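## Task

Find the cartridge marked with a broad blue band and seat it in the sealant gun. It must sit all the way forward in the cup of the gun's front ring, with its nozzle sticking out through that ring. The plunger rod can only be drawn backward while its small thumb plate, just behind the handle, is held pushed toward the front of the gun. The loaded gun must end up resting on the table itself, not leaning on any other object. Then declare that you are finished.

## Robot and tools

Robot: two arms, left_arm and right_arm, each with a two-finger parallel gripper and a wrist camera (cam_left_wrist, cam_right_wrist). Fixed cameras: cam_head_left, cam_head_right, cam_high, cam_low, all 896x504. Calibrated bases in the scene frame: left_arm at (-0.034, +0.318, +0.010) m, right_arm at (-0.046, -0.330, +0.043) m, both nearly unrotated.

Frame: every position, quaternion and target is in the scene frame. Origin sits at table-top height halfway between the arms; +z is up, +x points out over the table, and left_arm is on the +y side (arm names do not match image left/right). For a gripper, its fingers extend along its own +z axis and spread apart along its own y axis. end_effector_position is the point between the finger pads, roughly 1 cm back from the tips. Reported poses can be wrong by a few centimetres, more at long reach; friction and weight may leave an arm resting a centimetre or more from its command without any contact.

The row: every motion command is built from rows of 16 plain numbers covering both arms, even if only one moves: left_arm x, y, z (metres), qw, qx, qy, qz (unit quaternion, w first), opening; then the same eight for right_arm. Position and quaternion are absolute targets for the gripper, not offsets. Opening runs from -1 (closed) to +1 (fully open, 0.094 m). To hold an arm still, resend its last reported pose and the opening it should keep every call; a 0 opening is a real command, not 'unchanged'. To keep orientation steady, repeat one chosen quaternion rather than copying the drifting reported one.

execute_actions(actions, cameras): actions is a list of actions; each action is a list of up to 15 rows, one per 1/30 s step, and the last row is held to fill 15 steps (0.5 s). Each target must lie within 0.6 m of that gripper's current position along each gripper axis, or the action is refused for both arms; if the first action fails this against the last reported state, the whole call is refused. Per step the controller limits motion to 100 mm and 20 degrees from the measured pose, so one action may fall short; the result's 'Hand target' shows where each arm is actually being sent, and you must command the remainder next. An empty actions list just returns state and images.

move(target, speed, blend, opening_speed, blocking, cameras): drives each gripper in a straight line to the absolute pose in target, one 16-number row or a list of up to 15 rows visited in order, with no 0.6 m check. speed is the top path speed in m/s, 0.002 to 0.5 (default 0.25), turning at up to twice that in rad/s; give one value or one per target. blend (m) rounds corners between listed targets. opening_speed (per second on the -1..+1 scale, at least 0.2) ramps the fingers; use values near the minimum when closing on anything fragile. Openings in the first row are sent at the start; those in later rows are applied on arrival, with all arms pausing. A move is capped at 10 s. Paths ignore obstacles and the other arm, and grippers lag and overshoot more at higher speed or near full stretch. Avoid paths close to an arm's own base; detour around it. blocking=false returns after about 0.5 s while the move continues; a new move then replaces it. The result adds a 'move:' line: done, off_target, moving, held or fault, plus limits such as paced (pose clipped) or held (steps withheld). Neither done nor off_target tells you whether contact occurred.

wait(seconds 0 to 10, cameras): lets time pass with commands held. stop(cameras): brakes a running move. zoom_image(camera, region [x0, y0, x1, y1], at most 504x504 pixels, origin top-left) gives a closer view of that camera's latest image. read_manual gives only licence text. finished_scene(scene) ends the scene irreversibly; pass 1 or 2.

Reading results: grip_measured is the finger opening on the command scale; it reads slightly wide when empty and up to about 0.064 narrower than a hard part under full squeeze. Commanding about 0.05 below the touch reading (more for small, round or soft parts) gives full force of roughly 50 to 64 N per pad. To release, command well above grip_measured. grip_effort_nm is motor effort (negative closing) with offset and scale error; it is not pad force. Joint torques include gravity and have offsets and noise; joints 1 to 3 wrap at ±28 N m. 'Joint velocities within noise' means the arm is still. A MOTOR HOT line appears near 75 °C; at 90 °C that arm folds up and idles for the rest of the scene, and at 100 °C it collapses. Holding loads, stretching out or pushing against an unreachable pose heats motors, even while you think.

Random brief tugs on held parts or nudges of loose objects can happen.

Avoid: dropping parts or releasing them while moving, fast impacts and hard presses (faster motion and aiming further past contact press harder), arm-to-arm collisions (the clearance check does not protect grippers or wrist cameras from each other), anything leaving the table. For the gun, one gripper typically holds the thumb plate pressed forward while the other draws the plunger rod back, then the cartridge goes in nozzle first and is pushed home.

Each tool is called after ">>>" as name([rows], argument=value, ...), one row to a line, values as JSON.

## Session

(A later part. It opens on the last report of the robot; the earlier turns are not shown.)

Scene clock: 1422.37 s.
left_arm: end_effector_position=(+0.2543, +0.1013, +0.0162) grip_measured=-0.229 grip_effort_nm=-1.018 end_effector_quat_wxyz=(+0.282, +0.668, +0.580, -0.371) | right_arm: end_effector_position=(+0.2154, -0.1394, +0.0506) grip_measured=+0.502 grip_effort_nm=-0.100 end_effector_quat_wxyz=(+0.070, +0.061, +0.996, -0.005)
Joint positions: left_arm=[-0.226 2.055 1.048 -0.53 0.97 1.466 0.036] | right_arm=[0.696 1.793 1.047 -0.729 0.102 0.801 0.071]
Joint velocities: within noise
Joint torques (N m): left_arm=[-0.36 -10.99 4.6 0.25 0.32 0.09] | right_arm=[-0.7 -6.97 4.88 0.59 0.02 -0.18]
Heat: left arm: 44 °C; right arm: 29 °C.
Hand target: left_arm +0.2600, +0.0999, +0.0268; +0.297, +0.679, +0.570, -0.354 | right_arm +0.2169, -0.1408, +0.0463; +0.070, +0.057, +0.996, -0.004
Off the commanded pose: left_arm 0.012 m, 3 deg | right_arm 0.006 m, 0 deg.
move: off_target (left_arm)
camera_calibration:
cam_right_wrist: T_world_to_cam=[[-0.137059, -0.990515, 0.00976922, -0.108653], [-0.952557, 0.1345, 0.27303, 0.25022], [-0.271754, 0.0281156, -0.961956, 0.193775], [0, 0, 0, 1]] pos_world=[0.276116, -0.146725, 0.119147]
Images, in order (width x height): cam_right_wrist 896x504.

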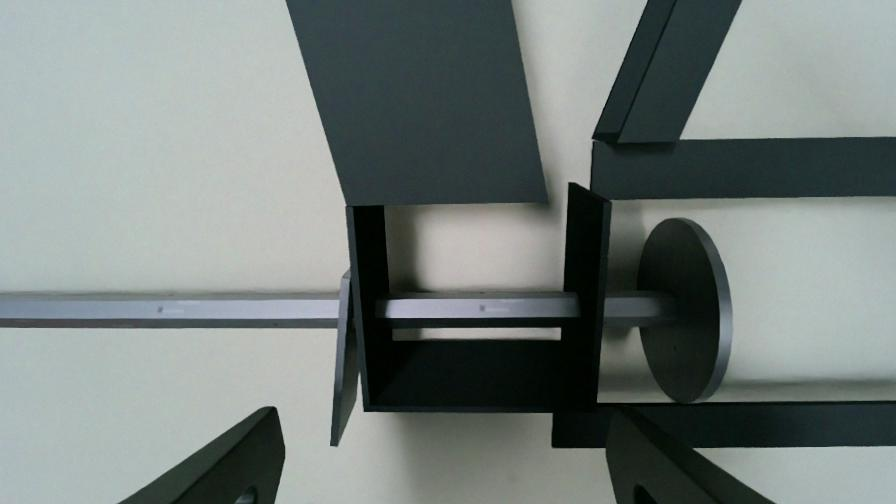

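>>> move(target=[0.260, 0.100, 0.027, 0.2968, 0.6796, 0.5702, -0.3537, -0.7, 0.2195, -0.1455, 0.0265, 0.0697, 0.0609, 0.9957, -0.0043, 0.5], speed=0.06, cameras=["cam_right_wrist"])

Scene clock: 1437.70 s.
left_arm: end_effector_position=(+0.2543, +0.1013, +0.0162) grip_measured=-0.229 grip_effort_nm=-1.018 end_effector_quat_wxyz=(+0.282, +0.668, +0.580, -0.371) | right_arm: end_effector_position=(+0.2204, -0.1461, +0.0320) grip_measured=+0.502 grip_effort_nm=-0.100 end_effector_quat_wxyz=(+0.072, +0.069, +0.995, -0.005)
Joint positions: left_arm=[-0.226 2.055 1.048 -0.53 0.97 1.466 0.036] | right_arm=[0.67 1.828 1.006 -0.647 0.102 0.79 0.071]
Joint velocities: within noise
Joint torques (N m): left_arm=[-0.35 -11.04 4.62 0.28 0.31 0.06] | right_arm=[-0.64 -6.94 4.62 0.59 0 -0.18]
Heat: left arm: 44 °C; right arm: 31 °C.
Hand target: left_arm +0.2600, +0.0999, +0.0268; +0.297, +0.679, +0.570, -0.354 | right_arm +0.2209, -0.1477, +0.0269; +0.070, +0.065, +0.995, -0.004
Off the commanded pose: left_arm 0.012 m, 3 deg | right_arm 0.006 m, 1 deg.
move: off_target (left_arm)
camera_calibration:
cam_right_wrist: T_world_to_cam=[[-0.152375, -0.988291, 0.00794461, -0.110723], [-0.951292, 0.148841, 0.26998, 0.262912], [-0.268001, 0.0335805, -0.962833, 0.177385], [0, 0, 0, 1]] pos_world=[0.280774, -0.154515, 0.100691]
Images, in order (width x height): cam_right_wrist 896x504.

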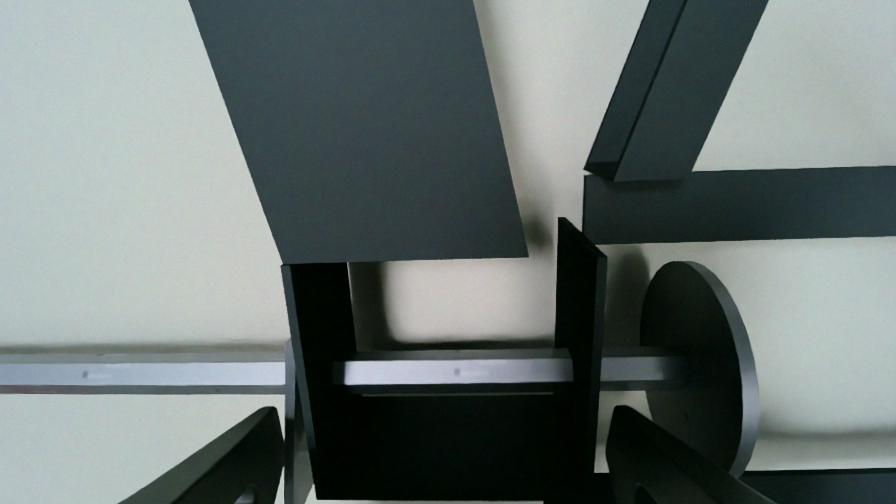

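>>> move(target=[0.260, 0.100, 0.027, 0.2968, 0.6796, 0.5702, -0.3537, -0.7, 0.2195, -0.1460, 0.0255, 0.0697, 0.0609, 0.9957, -0.0043, 0.05], speed=0.06, opening_speed=0.5, cameras=["cam_right_wrist"])

Scene clock: 1447.03 s.
left_arm: end_effector_position=(+0.2543, +0.1013, +0.0162) grip_measured=-0.229 grip_effort_nm=-1.013 end_effector_quat_wxyz=(+0.282, +0.668, +0.580, -0.371) | right_arm: end_effector_position=(+0.2201, -0.1454, +0.0316) grip_measured=+0.170 grip_effort_nm=-1.004 end_effector_quat_wxyz=(+0.071, +0.063, +0.996, -0.003)
Joint positions: left_arm=[-0.226 2.055 1.048 -0.53 0.97 1.466 0.036] | right_arm=[0.67 1.828 1.004 -0.644 0.098 0.778 0.055]
Joint velocities: within noise
Joint torques (N m): left_arm=[-0.44 -11.03 4.62 0.24 0.3 0.11] | right_arm=[-0.03 -6.72 4.48 0.6 0.04 -0.15]
Heat: left arm: 44 °C; right arm: 30 °C.
Hand target: left_arm +0.2600, +0.0999, +0.0269; +0.297, +0.679, +0.570, -0.354 | right_arm +0.2190, -0.1463, +0.0255; +0.069, +0.056, +0.996, -0.005
Off the commanded pose: left_arm 0.012 m, 3 deg | right_arm 0.006 m, 0 deg.
move: off_target (left_arm)
camera_calibration:
cam_right_wrist: T_world_to_cam=[[-0.139882, -0.990153, 0.00541065, -0.112972], [-0.952605, 0.136064, 0.272087, 0.26092], [-0.270144, 0.0329058, -0.962258, 0.177266], [0, 0, 0, 1]] pos_world=[0.280638, -0.153194, 0.100194]
Images, in order (width x height): cam_right_wrist 896x504.

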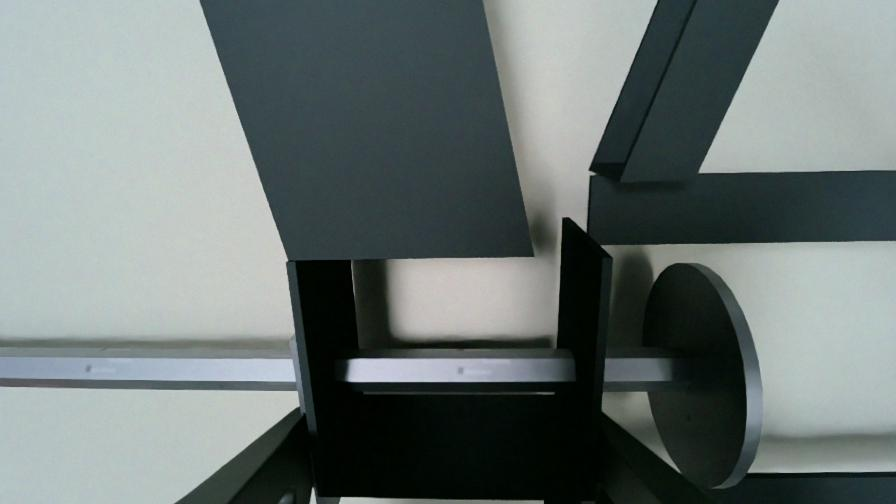

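>>> move(target=[0.264, 0.130, 0.028, 0.2968, 0.6796, 0.5702, -0.3537, -0.7, 0.2195, -0.1460, 0.0255, 0.0697, 0.0609, 0.9957, -0.0043, 0.05], speed=0.05, cameras=["cam_right_wrist","cam_left_wrist","cam_low","cam_high"])

Scene clock: 1458.80 s.
left_arm: end_effector_position=(+0.2544, +0.1182, +0.0208) grip_measured=-0.229 grip_effort_nm=-1.018 end_effector_quat_wxyz=(+0.292, +0.664, +0.576, -0.377) | right_arm: end_effector_position=(+0.2211, -0.1359, +0.0322) grip_measured=+0.169 grip_effort_nm=-1.009 end_effector_quat_wxyz=(+0.078, +0.059, +0.995, +0.010)
Joint positions: left_arm=[-0.168 2.055 1.054 -0.613 0.993 1.567 0.036] | right_arm=[0.687 1.828 1.004 -0.618 0.09 0.787 0.055]
Joint velocities: within noise
Joint torques (N m): left_arm=[2.43 -9.81 6.46 -0.3 0.16 0.64] | right_arm=[-0.62 -6.78 4.59 0.37 0.11 -0.06]
Heat: left arm: 44 °C; right arm: 30 °C.
Hand target: left_arm +0.2641, +0.1295, +0.0279; +0.299, +0.678, +0.571, -0.352 | right_arm +0.2177, -0.1433, +0.0258; +0.070, +0.061, +0.996, -0.003
Off the commanded pose: left_arm 0.017 m, 3 deg | right_arm 0.012 m, 2 deg.
move: off_target (left_arm, right_arm)
camera_calibration:
cam_left_wrist: T_world_to_cam=[[-0.986562, 0.155469, 0.0502558, 0.230283], [0.112229, 0.868342, -0.483101, -0.0861769], [-0.118746, -0.470969, -0.874121, 0.192612], [0, 0, 0, 1]] pos_world=[0.259732, 0.129743, 0.115161]
cam_right_wrist: T_world_to_cam=[[-0.131188, -0.991156, -0.0199765, -0.104628], [-0.957934, 0.121551, 0.259977, 0.260037], [-0.255249, 0.0532419, -0.965408, 0.177396], [0, 0, 0, 1]] pos_world=[0.280653, -0.144755, 0.101565]
Images, in order (width x height): cam_high 896x504, cam_low 896x504, cam_left_wrist 896x504, cam_right_wrist 896x504.

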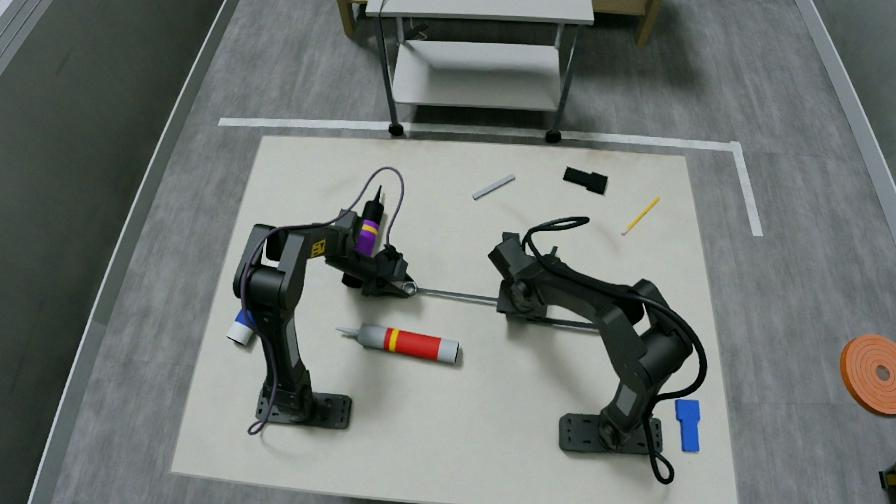

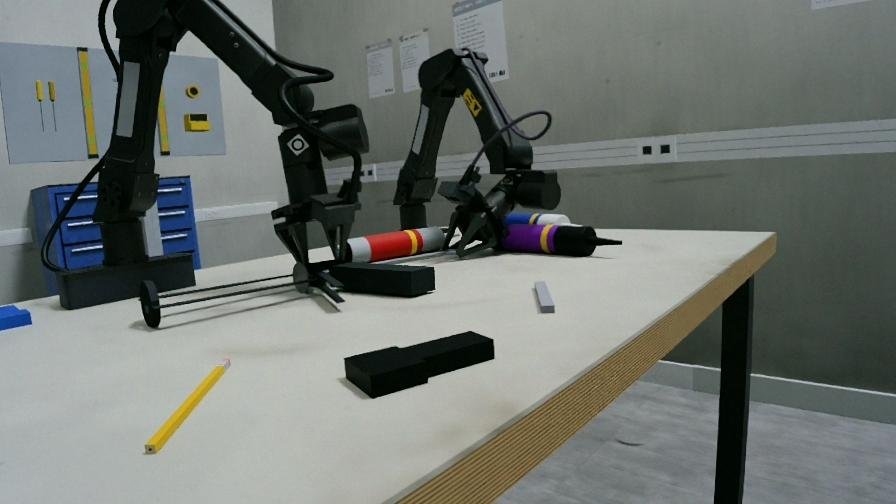

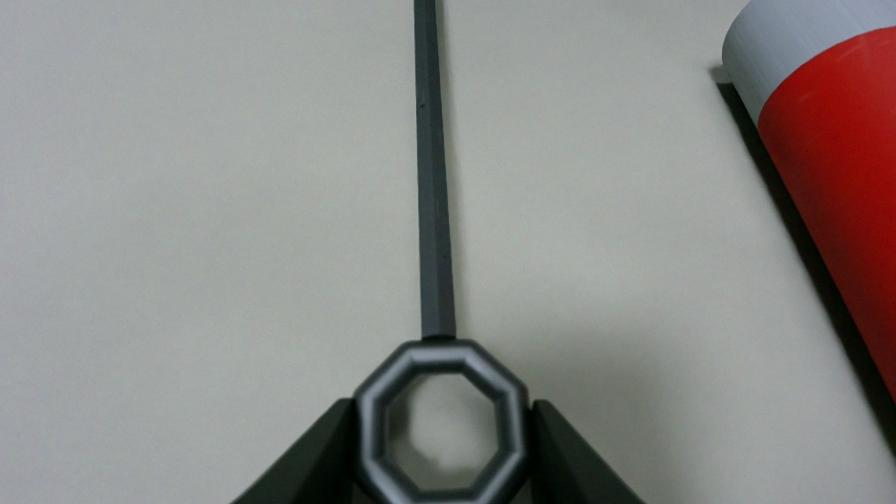

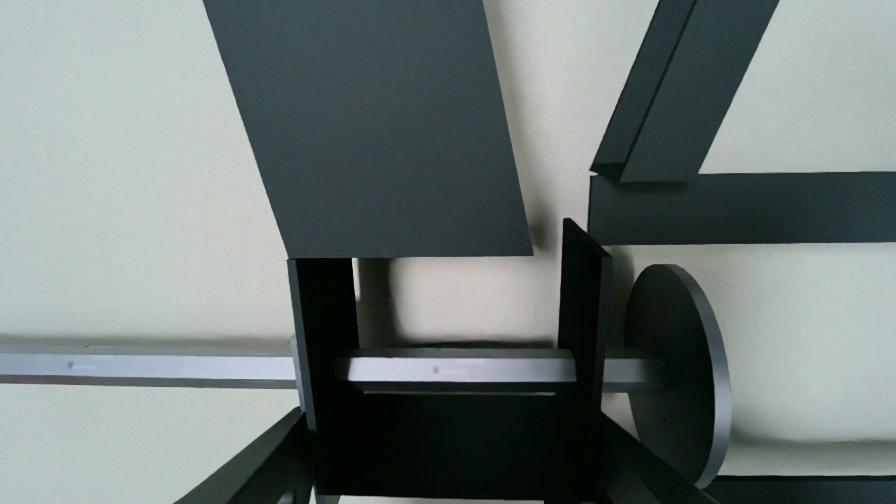

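>>> move([
  [0.261, 0.118, 0.027, 0.2968, 0.6796, 0.5702, -0.3537, -0.7, 0.2205, -0.138, 0.029, 0.0697, 0.0609, 0.9957, -0.0043, 0.45],
  [0.261, 0.118, 0.027, 0.2968, 0.6796, 0.5702, -0.3537, -0.7, 0.215, -0.14, 0.085, 0.0697, 0.0609, 0.9957, -0.0043, 0.6],
  [0.261, 0.118, 0.027, 0.2968, 0.6796, 0.5702, -0.3537, -0.7, 0.188, -0.142, 0.052, 0.422, 0.0474, 0.905, -0.0221, 1],
], speed=0.1, cameras=["cam_right_wrist"])

Scene clock: 1493.73 s.
left_arm: end_effector_position=(+0.2534, +0.1219, +0.0172) grip_measured=-0.229 grip_effort_nm=-1.018 end_effector_quat_wxyz=(+0.281, +0.666, +0.583, -0.371) | right_arm: end_effector_position=(+0.1883, -0.1404, +0.0514) grip_measured=+0.998 grip_effort_nm=0.149 end_effector_quat_wxyz=(+0.411, +0.038, +0.911, -0.020)
Joint positions: left_arm=[-0.165 2.055 1.054 -0.624 0.968 1.566 0.036] | right_arm=[1.115 1.622 0.523 -0.075 0.771 1.023 0.094]
Joint velocities: within noise
Joint torques (N m): left_arm=[-0.66 -10.32 5.18 0.22 0.36 0.01] | right_arm=[0.54 -4.37 3.97 1.09 0.62 0.11]
Heat: left arm: 43 °C; right arm: 30 °C.
Hand target: left_arm +0.2612, +0.1191, +0.0270; +0.297, +0.679, +0.571, -0.354 | right_arm +0.1896, -0.1429, +0.0518; +0.424, +0.046, +0.904, -0.023
Off the commanded pose: left_arm 0.013 m, 3 deg | right_arm 0.002 m, 2 deg.
move: off_target (left_arm); target 2's new opening was sent with right_arm's hand 0.014 m and 2 deg from that target
camera_calibration:
cam_right_wrist: T_world_to_cam=[[-0.102887, -0.99469, 0.00240123, -0.120041], [-0.904062, 0.0925054, -0.417271, 0.244805], [0.414833, -0.0451026, -0.908779, 0.0448217], [0, 0, 0, 1]] pos_world=[0.190375, -0.140028, 0.143171]
Images, in order (width x height): cam_right_wrist 896x504.

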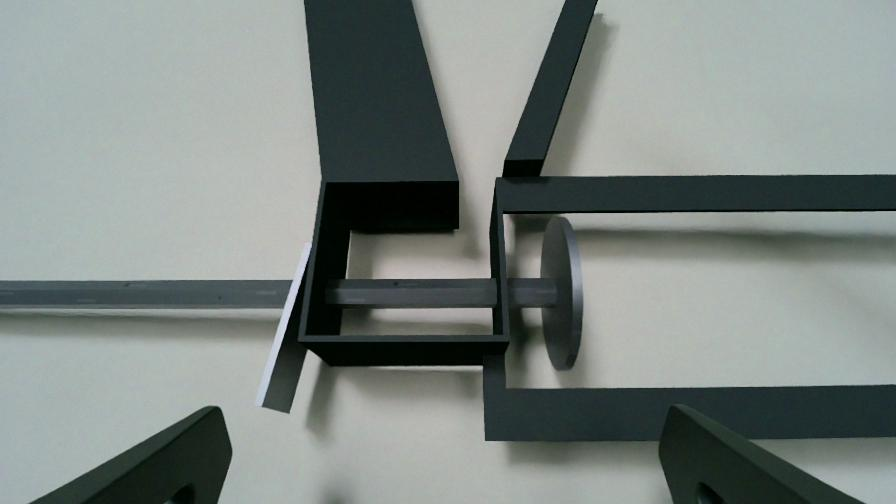

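>>> move(target=[0.261, 0.118, 0.027, 0.2968, 0.6796, 0.5702, -0.3537, -0.7, 0.212, -0.139, 0.0275, 0.422, 0.0474, 0.905, -0.0221, 1], speed=0.06, cameras=["cam_right_wrist","cam_low"])

Scene clock: 1510.00 s.
left_arm: end_effector_position=(+0.2537, +0.1220, +0.0170) grip_measured=-0.229 grip_effort_nm=-1.013 end_effector_quat_wxyz=(+0.281, +0.666, +0.583, -0.371) | right_arm: end_effector_position=(+0.2129, -0.1419, +0.0329) grip_measured=+0.998 grip_effort_nm=0.139 end_effector_quat_wxyz=(+0.428, +0.050, +0.902, -0.029)
Joint positions: left_arm=[-0.165 2.055 1.054 -0.622 0.967 1.564 0.036] | right_arm=[1.044 1.763 0.523 0.132 0.788 0.946 0.094]
Joint velocities: within noise
Joint torques (N m): left_arm=[-0.54 -10.41 5.18 0.21 0.38 0.03] | right_arm=[-0.69 -4.74 4.12 1.16 0.12 -0.13]
Heat: left arm: 43 °C; right arm: 29 °C.
Hand target: left_arm +0.2616, +0.1191, +0.0269; +0.297, +0.678, +0.572, -0.353 | right_arm +0.2131, -0.1409, +0.0276; +0.422, +0.047, +0.905, -0.025
Off the commanded pose: left_arm 0.013 m, 3 deg | right_arm 0.006 m, 1 deg.
move: off_target (left_arm)
camera_calibration:
cam_right_wrist: T_world_to_cam=[[-0.130826, -0.991389, 0.00563161, -0.112595], [-0.884155, 0.114102, -0.453045, 0.259426], [0.448502, -0.0642494, -0.89147, 0.00732504], [0, 0, 0, 1]] pos_world=[0.211357, -0.140756, 0.124696]
Images, in order (width x height): cam_low 896x504, cam_right_wrist 896x504.

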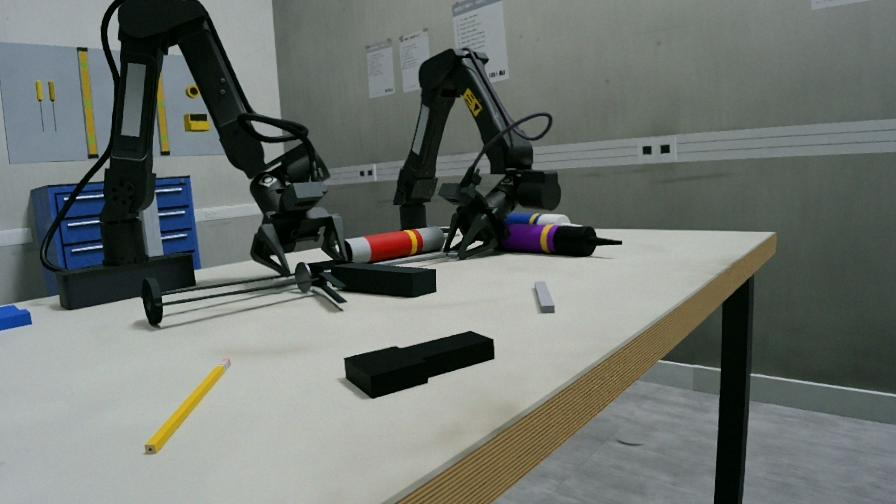

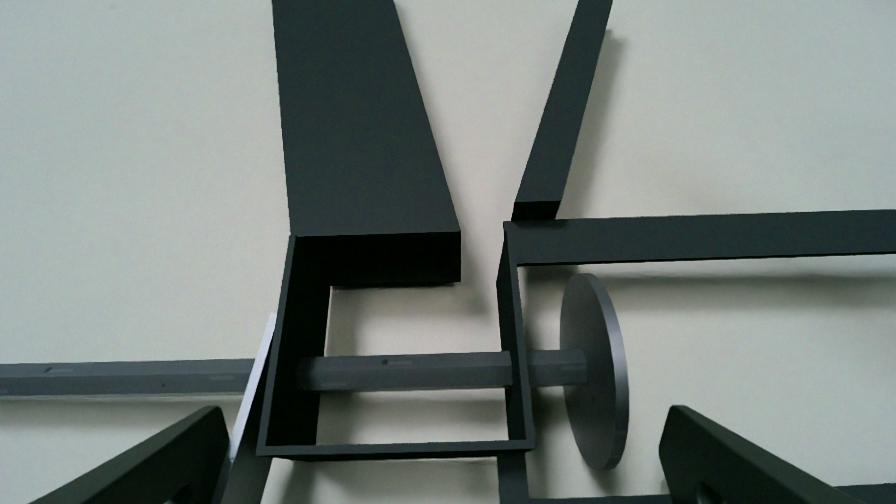

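>>> move([
  [0.261, 0.118, 0.027, 0.2968, 0.6796, 0.5702, -0.3537, -0.7, 0.206, -0.1335, 0.042, 0.422, 0.0474, 0.905, -0.0221, 1],
  [0.261, 0.118, 0.027, 0.2968, 0.6796, 0.5702, -0.3537, -0.7, 0.211, -0.1335, 0.0245, 0.422, 0.0474, 0.905, -0.0221, 1],
], speed=0.06, cameras=["cam_right_wrist","cam_low"])

Scene clock: 1523.37 s.
left_arm: end_effector_position=(+0.2537, +0.1220, +0.0170) grip_measured=-0.229 grip_effort_nm=-1.018 end_effector_quat_wxyz=(+0.281, +0.666, +0.583, -0.371) | right_arm: end_effector_position=(+0.2099, -0.1377, +0.0328) grip_measured=+0.998 grip_effort_nm=0.139 end_effector_quat_wxyz=(+0.437, +0.042, +0.898, -0.033)
Joint positions: left_arm=[-0.165 2.055 1.054 -0.622 0.967 1.564 0.036] | right_arm=[1.072 1.78 0.529 0.132 0.816 0.955 0.094]
Joint velocities: within noise
Joint torques (N m): left_arm=[-0.64 -10.24 5.2 0.2 0.34 0.03] | right_arm=[-0.44 -4.26 5 1.08 0.04 0.05]
Heat: left arm: 43 °C; right arm: 29 °C.
Hand target: left_arm +0.2616, +0.1189, +0.0271; +0.298, +0.678, +0.571, -0.354 | right_arm +0.2098, -0.1326, +0.0261; +0.425, +0.045, +0.904, -0.023
Off the commanded pose: left_arm 0.013 m, 3 deg | right_arm 0.009 m, 2 deg.
move: off_target (left_arm)
camera_calibration:
cam_right_wrist: T_world_to_cam=[[-0.121413, -0.992439, 0.0179695, -0.111335], [-0.877381, 0.0988357, -0.469504, 0.253305], [0.464179, -0.0727699, -0.882747, 0.0040998], [0, 0, 0, 1]] pos_world=[0.206825, -0.135231, 0.124548]
Images, in order (width x height): cam_low 896x504, cam_right_wrist 896x504.

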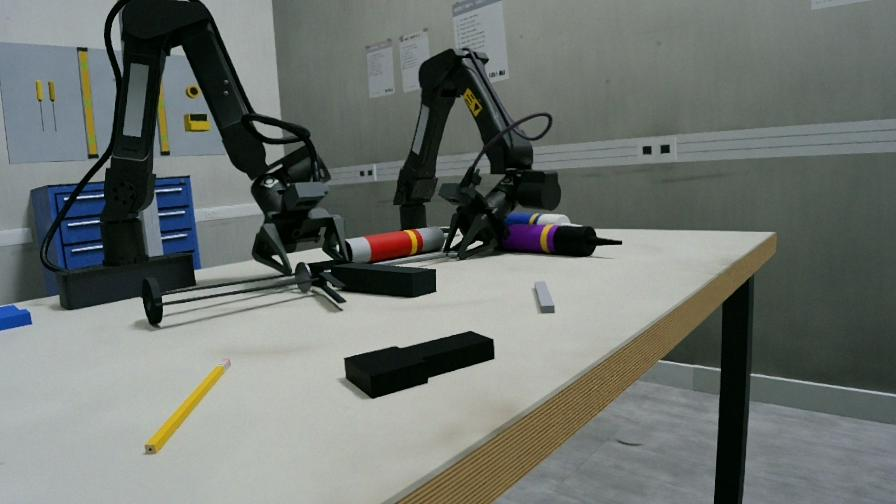

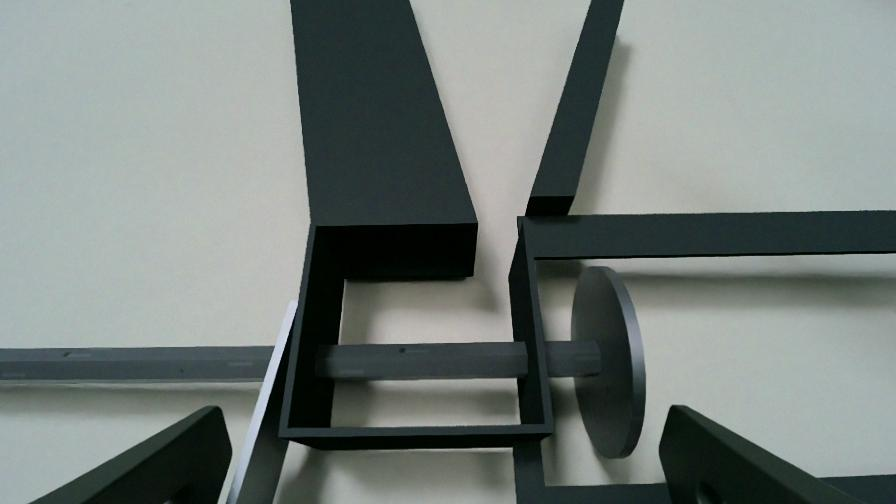

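>>> move([
  [0.261, 0.118, 0.027, 0.2968, 0.6796, 0.5702, -0.3537, -0.7, 0.195, -0.136, 0.06, 0.422, 0.0474, 0.905, -0.0221, 1],
  [0.261, 0.118, 0.027, 0.2968, 0.6796, 0.5702, -0.3537, -0.7, 0.2185, -0.1355, 0.060, 0.0697, 0.0609, 0.9957, -0.0043, 1],
], speed=0.08, cameras=["cam_right_wrist"])

Scene clock: 1549.50 s.
left_arm: end_effector_position=(+0.2534, +0.1217, +0.0168) grip_measured=-0.229 grip_effort_nm=-1.023 end_effector_quat_wxyz=(+0.280, +0.667, +0.583, -0.370) | right_arm: end_effector_position=(+0.2155, -0.1375, +0.0568) grip_measured=+0.998 grip_effort_nm=0.134 end_effector_quat_wxyz=(+0.069, +0.074, +0.995, +0.002)
Joint positions: left_arm=[-0.166 2.055 1.054 -0.622 0.965 1.564 0.036] | right_arm=[0.694 1.78 1.06 -0.747 0.092 0.825 0.094]
Joint velocities: within noise
Joint torques (N m): left_arm=[-0.9 -10.36 5.15 0.21 0.38 0.04] | right_arm=[-0.58 -6.63 8.08 0.14 -0.01 -0.18]
Heat: left arm: 43 °C; right arm: 30 °C.
Hand target: left_arm +0.2608, +0.1179, +0.0269; +0.296, +0.680, +0.570, -0.354 | right_arm +0.2187, -0.1362, +0.0591; +0.065, +0.069, +0.995, +0.001
Off the commanded pose: left_arm 0.013 m, 3 deg | right_arm 0.005 m, 2 deg.
move: off_target (left_arm)
camera_calibration:
cam_right_wrist: T_world_to_cam=[[-0.161546, -0.986851, -0.00536037, -0.100182], [-0.948529, 0.153769, 0.276854, 0.249953], [-0.272389, 0.0498091, -0.960897, 0.202689], [0, 0, 0, 1]] pos_world=[0.276114, -0.147396, 0.125026]
Images, in order (width x height): cam_right_wrist 896x504.

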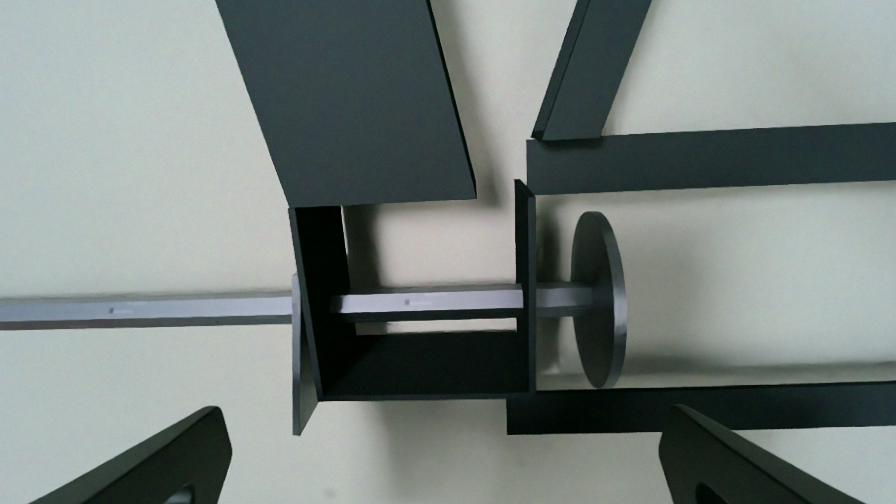

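>>> move(target=[0.261, 0.118, 0.027, 0.2968, 0.6796, 0.5702, -0.3537, -0.7, 0.2190, -0.1395, 0.0265, 0.0697, 0.0609, 0.9957, -0.0043, 1], speed=0.06, cameras=["cam_right_wrist","cam_low"])

Scene clock: 1569.57 s.
left_arm: end_effector_position=(+0.2534, +0.1218, +0.0165) grip_measured=-0.229 grip_effort_nm=-1.023 end_effector_quat_wxyz=(+0.280, +0.667, +0.583, -0.370) | right_arm: end_effector_position=(+0.2167, -0.1346, +0.0328) grip_measured=+0.998 grip_effort_nm=0.134 end_effector_quat_wxyz=(+0.069, +0.060, +0.996, +0.001)
Joint positions: left_arm=[-0.166 2.055 1.054 -0.622 0.964 1.564 0.036] | right_arm=[0.699 1.837 1.023 -0.653 0.092 0.802 0.094]
Joint velocities: within noise
Joint torques (N m): left_arm=[-0.7 -10.22 5.12 0.2 0.37 0.06] | right_arm=[-0.61 -6.87 4.41 0.59 0.11 -0.17]
Heat: left arm: 43 °C; right arm: 30 °C.
Hand target: left_arm +0.2608, +0.1182, +0.0268; +0.296, +0.679, +0.570, -0.354 | right_arm +0.2175, -0.1386, +0.0267; +0.069, +0.056, +0.996, -0.004
Off the commanded pose: left_arm 0.013 m, 3 deg | right_arm 0.008 m, 1 deg.
move: off_target (left_arm)
camera_calibration:
cam_right_wrist: T_world_to_cam=[[-0.134456, -0.990917, -0.00221641, -0.103776], [-0.952357, 0.128605, 0.276545, 0.254713], [-0.273748, 0.0392938, -0.960998, 0.178767], [0, 0, 0, 1]] pos_world=[0.277561, -0.142615, 0.101126]
Images, in order (width x height): cam_low 896x504, cam_right_wrist 896x504.

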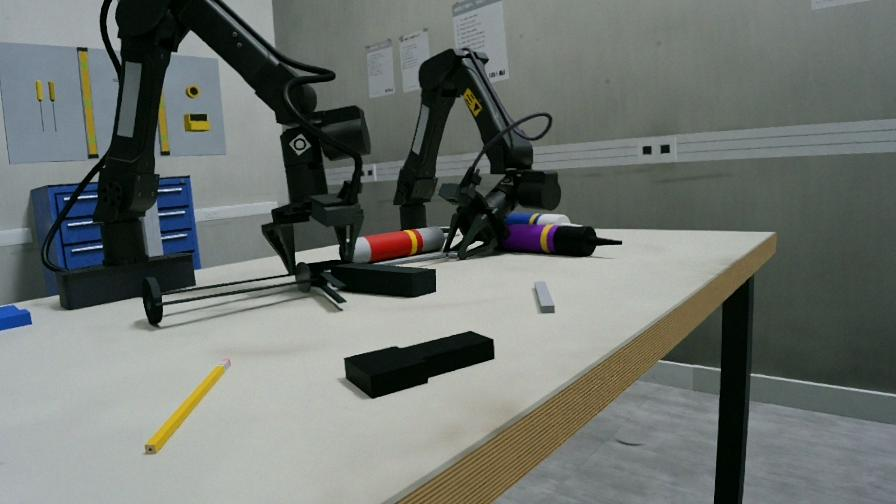

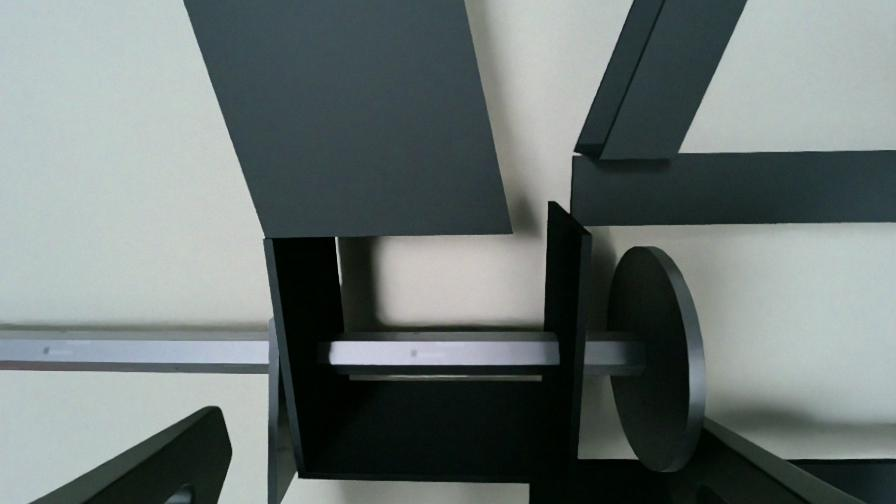

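>>> move([
  [0.261, 0.118, 0.027, 0.2968, 0.6796, 0.5702, -0.3537, -0.7, 0.2190, -0.1455, 0.048, 0.0697, 0.0609, 0.9957, -0.0043, 1],
  [0.261, 0.118, 0.027, 0.2968, 0.6796, 0.5702, -0.3537, -0.7, 0.2215, -0.1435, 0.0265, 0.0697, 0.0609, 0.9957, -0.0043, 1],
], speed=0.06, cameras=["cam_right_wrist"])

Scene clock: 1597.33 s.
left_arm: end_effector_position=(+0.2534, +0.1218, +0.0165) grip_measured=-0.229 grip_effort_nm=-1.018 end_effector_quat_wxyz=(+0.280, +0.667, +0.583, -0.370) | right_arm: end_effector_position=(+0.2217, -0.1409, +0.0329) grip_measured=+0.998 grip_effort_nm=0.134 end_effector_quat_wxyz=(+0.069, +0.069, +0.995, +0.001)
Joint positions: left_arm=[-0.166 2.055 1.054 -0.622 0.964 1.564 0.036] | right_arm=[0.674 1.837 1.023 -0.652 0.092 0.796 0.094]
Joint velocities: within noise
Joint torques (N m): left_arm=[-0.75 -10.4 5.15 0.2 0.41 0.06] | right_arm=[-0.57 -6.9 4.34 0.59 0.1 -0.17]
Heat: left arm: 43 °C; right arm: 31 °C.
Hand target: left_arm +0.2609, +0.1181, +0.0270; +0.297, +0.679, +0.570, -0.354 | right_arm +0.2219, -0.1448, +0.0265; +0.069, +0.065, +0.995, -0.005
Off the commanded pose: left_arm 0.013 m, 3 deg | right_arm 0.007 m, 1 deg.
move: off_target (left_arm)
camera_calibration:
cam_right_wrist: T_world_to_cam=[[-0.152728, -0.988265, -0.00249284, -0.104879], [-0.950139, 0.146141, 0.275461, 0.262288], [-0.271865, 0.0444391, -0.961309, 0.180739], [0, 0, 0, 1]] pos_world=[0.282329, -0.150011, 0.101234]
Images, in order (width x height): cam_right_wrist 896x504.

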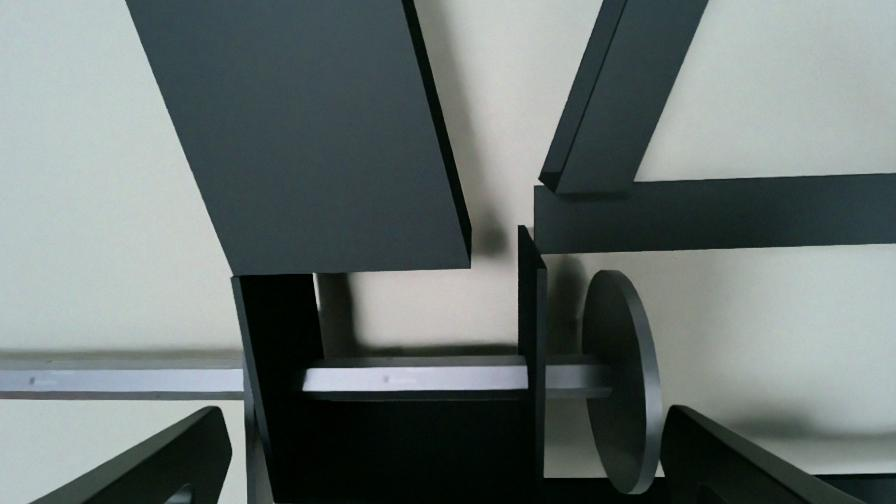

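>>> move(target=[0.262, 0.124, 0.027, 0.2968, 0.6796, 0.5702, -0.3537, -0.7, 0.2215, -0.1435, 0.0265, 0.0697, 0.0609, 0.9957, -0.0043, 0.1], speed=0.06, opening_speed=0.5, cameras=["cam_right_wrist","cam_left_wrist"])

Scene clock: 1609.57 s.
left_arm: end_effector_position=(+0.2550, +0.1252, +0.0157) grip_measured=-0.229 grip_effort_nm=-1.018 end_effector_quat_wxyz=(+0.280, +0.667, +0.585, -0.366) | right_arm: end_effector_position=(+0.2236, -0.1458, +0.0322) grip_measured=+0.180 grip_effort_nm=-1.009 end_effector_quat_wxyz=(+0.075, +0.066, +0.995, -0.008)
Joint positions: left_arm=[-0.157 2.055 1.054 -0.624 0.958 1.57 0.036] | right_arm=[0.67 1.837 1.018 -0.65 0.112 0.784 0.055]
Joint velocities: within noise
Joint torques (N m): left_arm=[0.06 -9.99 5.74 0.01 0.48 0.31] | right_arm=[0.09 -6.91 4.64 0.58 -0.01 -0.17]
Heat: left arm: 43 °C; right arm: 31 °C.
Hand target: left_arm +0.2620, +0.1240, +0.0268; +0.297, +0.680, +0.570, -0.353 | right_arm +0.2221, -0.1451, +0.0267; +0.072, +0.058, +0.996, -0.008
Off the commanded pose: left_arm 0.013 m, 3 deg | right_arm 0.006 m, 1 deg.
move: off_target (left_arm)
camera_calibration:
cam_left_wrist: T_world_to_cam=[[-0.987537, 0.146308, 0.0579962, 0.231363], [0.104731, 0.885975, -0.451752, -0.0955129], [-0.117478, -0.440048, -0.890256, 0.187542], [0, 0, 0, 1]] pos_world=[0.260515, 0.133299, 0.110394]
cam_right_wrist: T_world_to_cam=[[-0.14736, -0.988967, 0.0151768, -0.111308], [-0.953504, 0.146121, 0.263589, 0.266128], [-0.262899, 0.0243713, -0.964516, 0.17598], [0, 0, 0, 1]] pos_world=[0.283616, -0.153256, 0.101276]
Images, in order (width x height): cam_left_wrist 896x504, cam_right_wrist 896x504.

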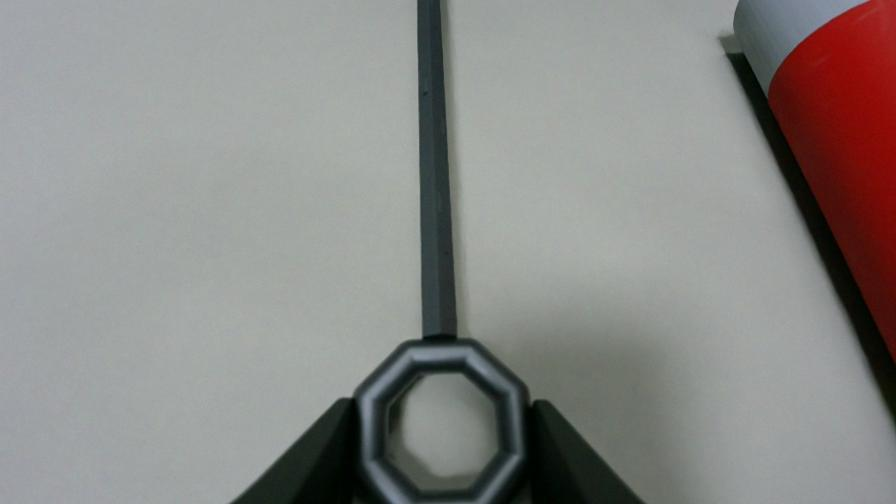

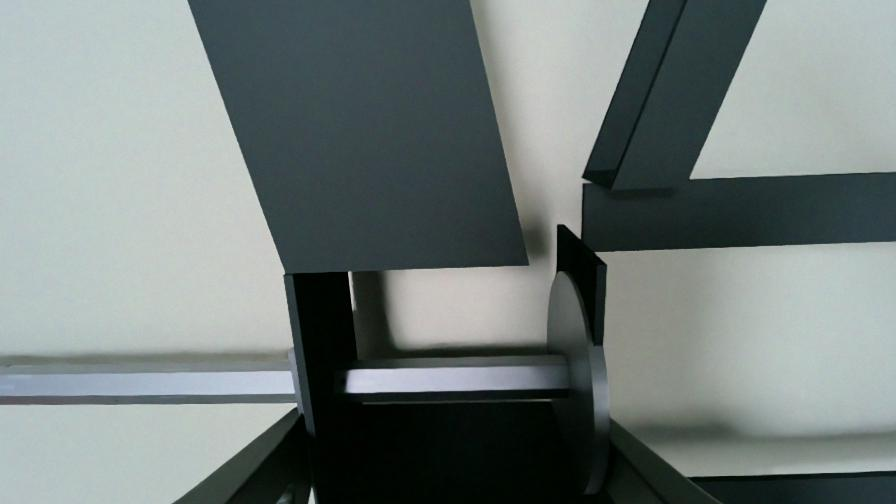

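>>> move([
  [0.256, 0.124, 0.022, 0.2968, 0.6796, 0.5702, -0.3537, 0.1, 0.2215, -0.1435, 0.0265, 0.0697, 0.0609, 0.9957, -0.0043, 0.1],
  [0.256, 0.135, 0.14, 0.2968, 0.6796, 0.5702, -0.3537, 0.1, 0.2225, -0.1440, 0.030, 0.0697, 0.0609, 0.9957, -0.0043, 0.5],
  [0.256, 0.135, 0.16, 0.2968, 0.6796, 0.5702, -0.3537, 0.1, 0.2215, -0.1435, 0.12, 0.0697, 0.0609, 0.9957, -0.0043, 0.8],
], speed=0.1)

Scene clock: 1635.23 s.
left_arm: end_effector_position=(+0.2538, +0.1331, +0.1377) grip_measured=+0.098 grip_effort_nm=0.120 end_effector_quat_wxyz=(+0.276, +0.669, +0.582, -0.371) | right_arm: end_effector_position=(+0.2182, -0.1434, +0.1063) grip_measured=+0.798 grip_effort_nm=0.149 end_effector_quat_wxyz=(+0.059, +0.062, +0.996, -0.012)
Joint positions: left_arm=[-0.132 1.836 1.298 -1.148 0.958 1.635 0.052] | right_arm=[0.677 1.731 1.215 -0.982 0.096 0.785 0.084]
Joint velocities: within noise
Joint torques (N m): left_arm=[0.27 -10.76 8.01 -0.24 0.46 0.13] | right_arm=[0.17 -9.51 8.23 0.11 -0.01 -0.1]
Heat: left arm: 42 °C; right arm: 32 °C.
Hand target: left_arm +0.2567, +0.1346, +0.1590; +0.296, +0.679, +0.571, -0.354 | right_arm +0.2204, -0.1394, +0.1199; +0.068, +0.058, +0.996, +0.000
Off the commanded pose: left_arm 0.022 m, 4 deg | right_arm 0.014 m, 2 deg.
move: off_target (left_arm, right_arm); target 3's new opening was sent with right_arm's hand 0.014 m and 2 deg from that target
camera_calibration:
cam_left_wrist: T_world_to_cam=[[-0.985084, 0.158655, 0.0666242, 0.218489], [0.111613, 0.883802, -0.454352, -0.048401], [-0.130968, -0.440138, -0.888327, 0.302702], [0, 0, 0, 1]] pos_world=[0.260276, 0.141344, 0.232351]
cam_right_wrist: T_world_to_cam=[[-0.139301, -0.989925, 0.0253686, -0.113868], [-0.945566, 0.14058, 0.293502, 0.235362], [-0.294111, 0.0168973, -0.955622, 0.250765], [0, 0, 0, 1]] pos_world=[0.280441, -0.150046, 0.173446]

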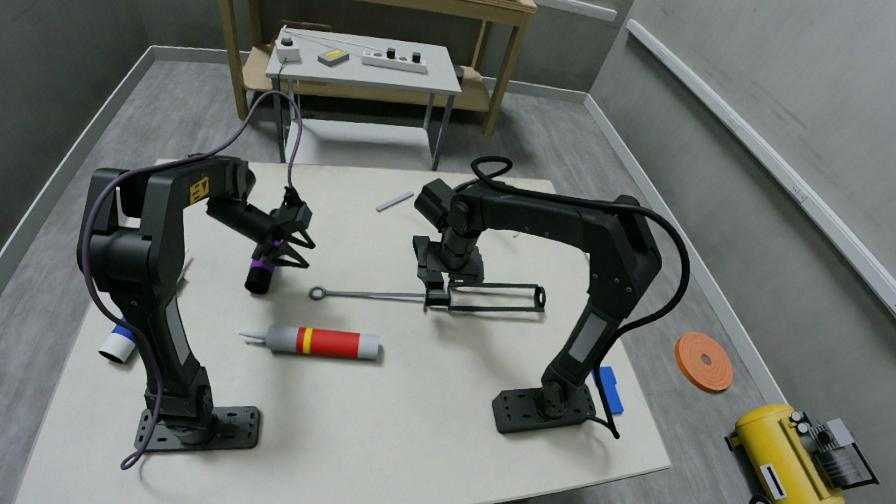

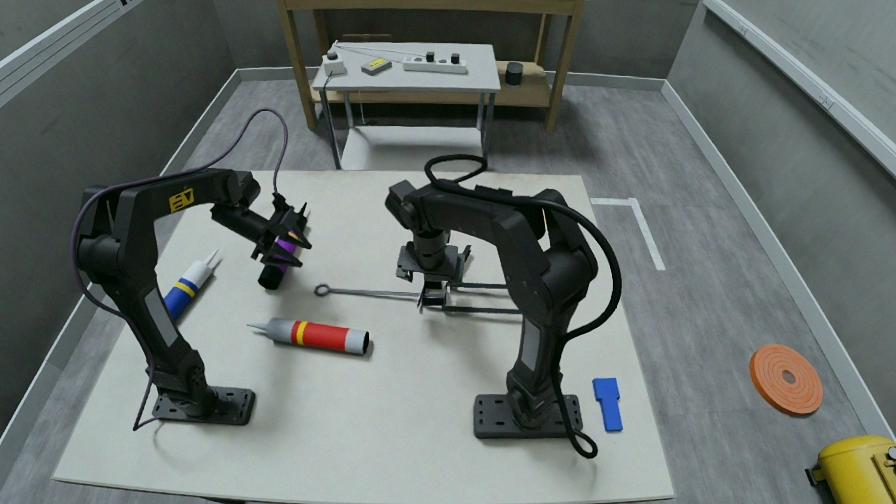

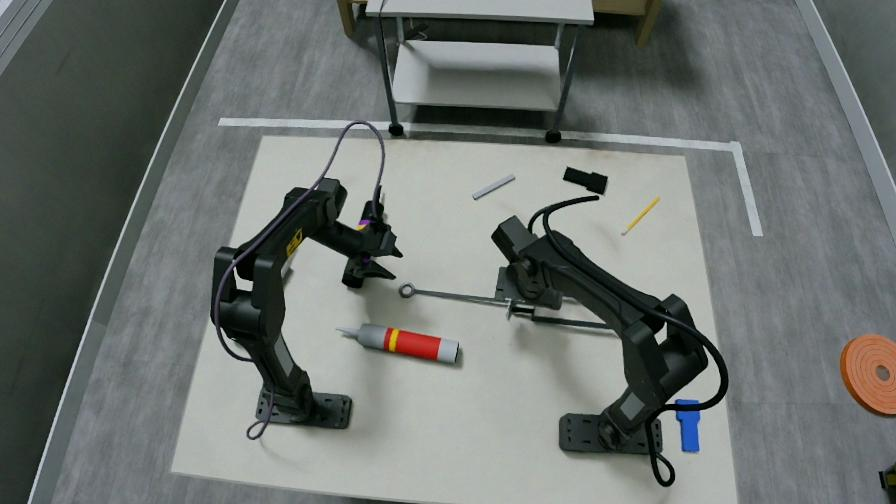

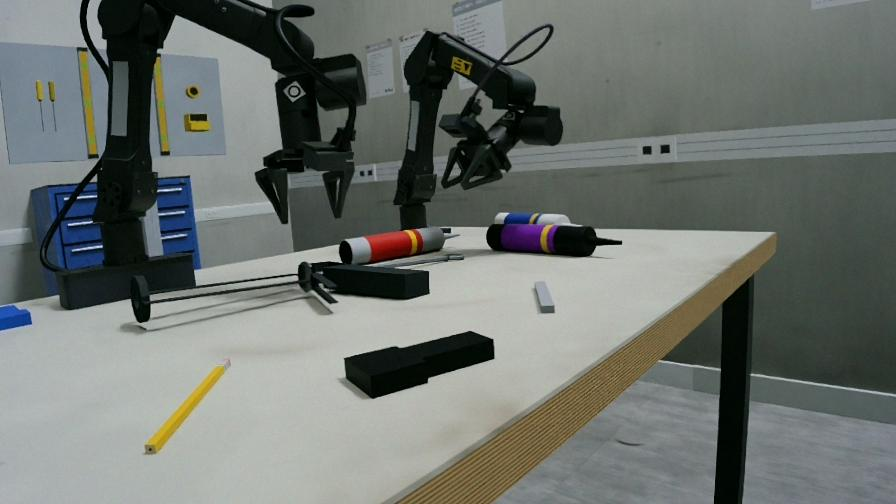

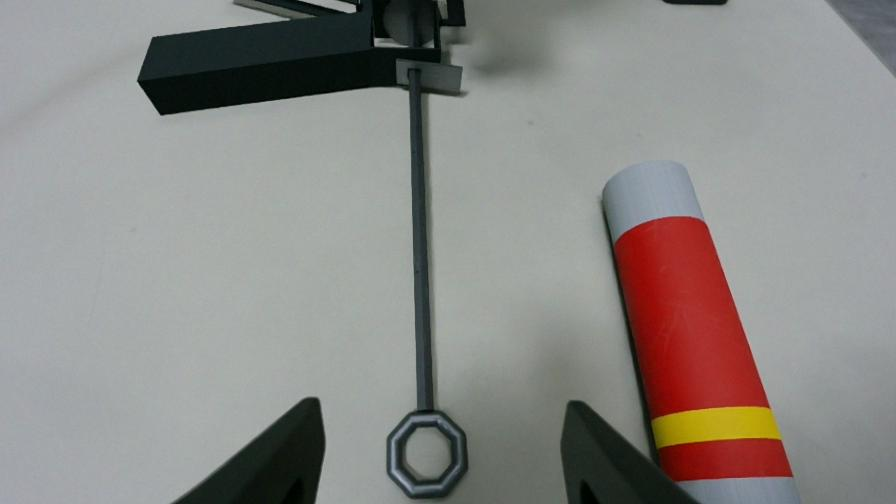

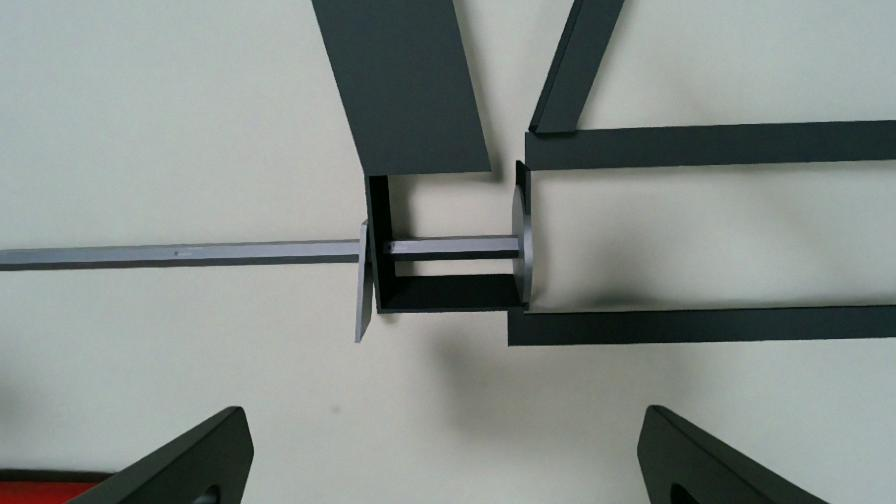

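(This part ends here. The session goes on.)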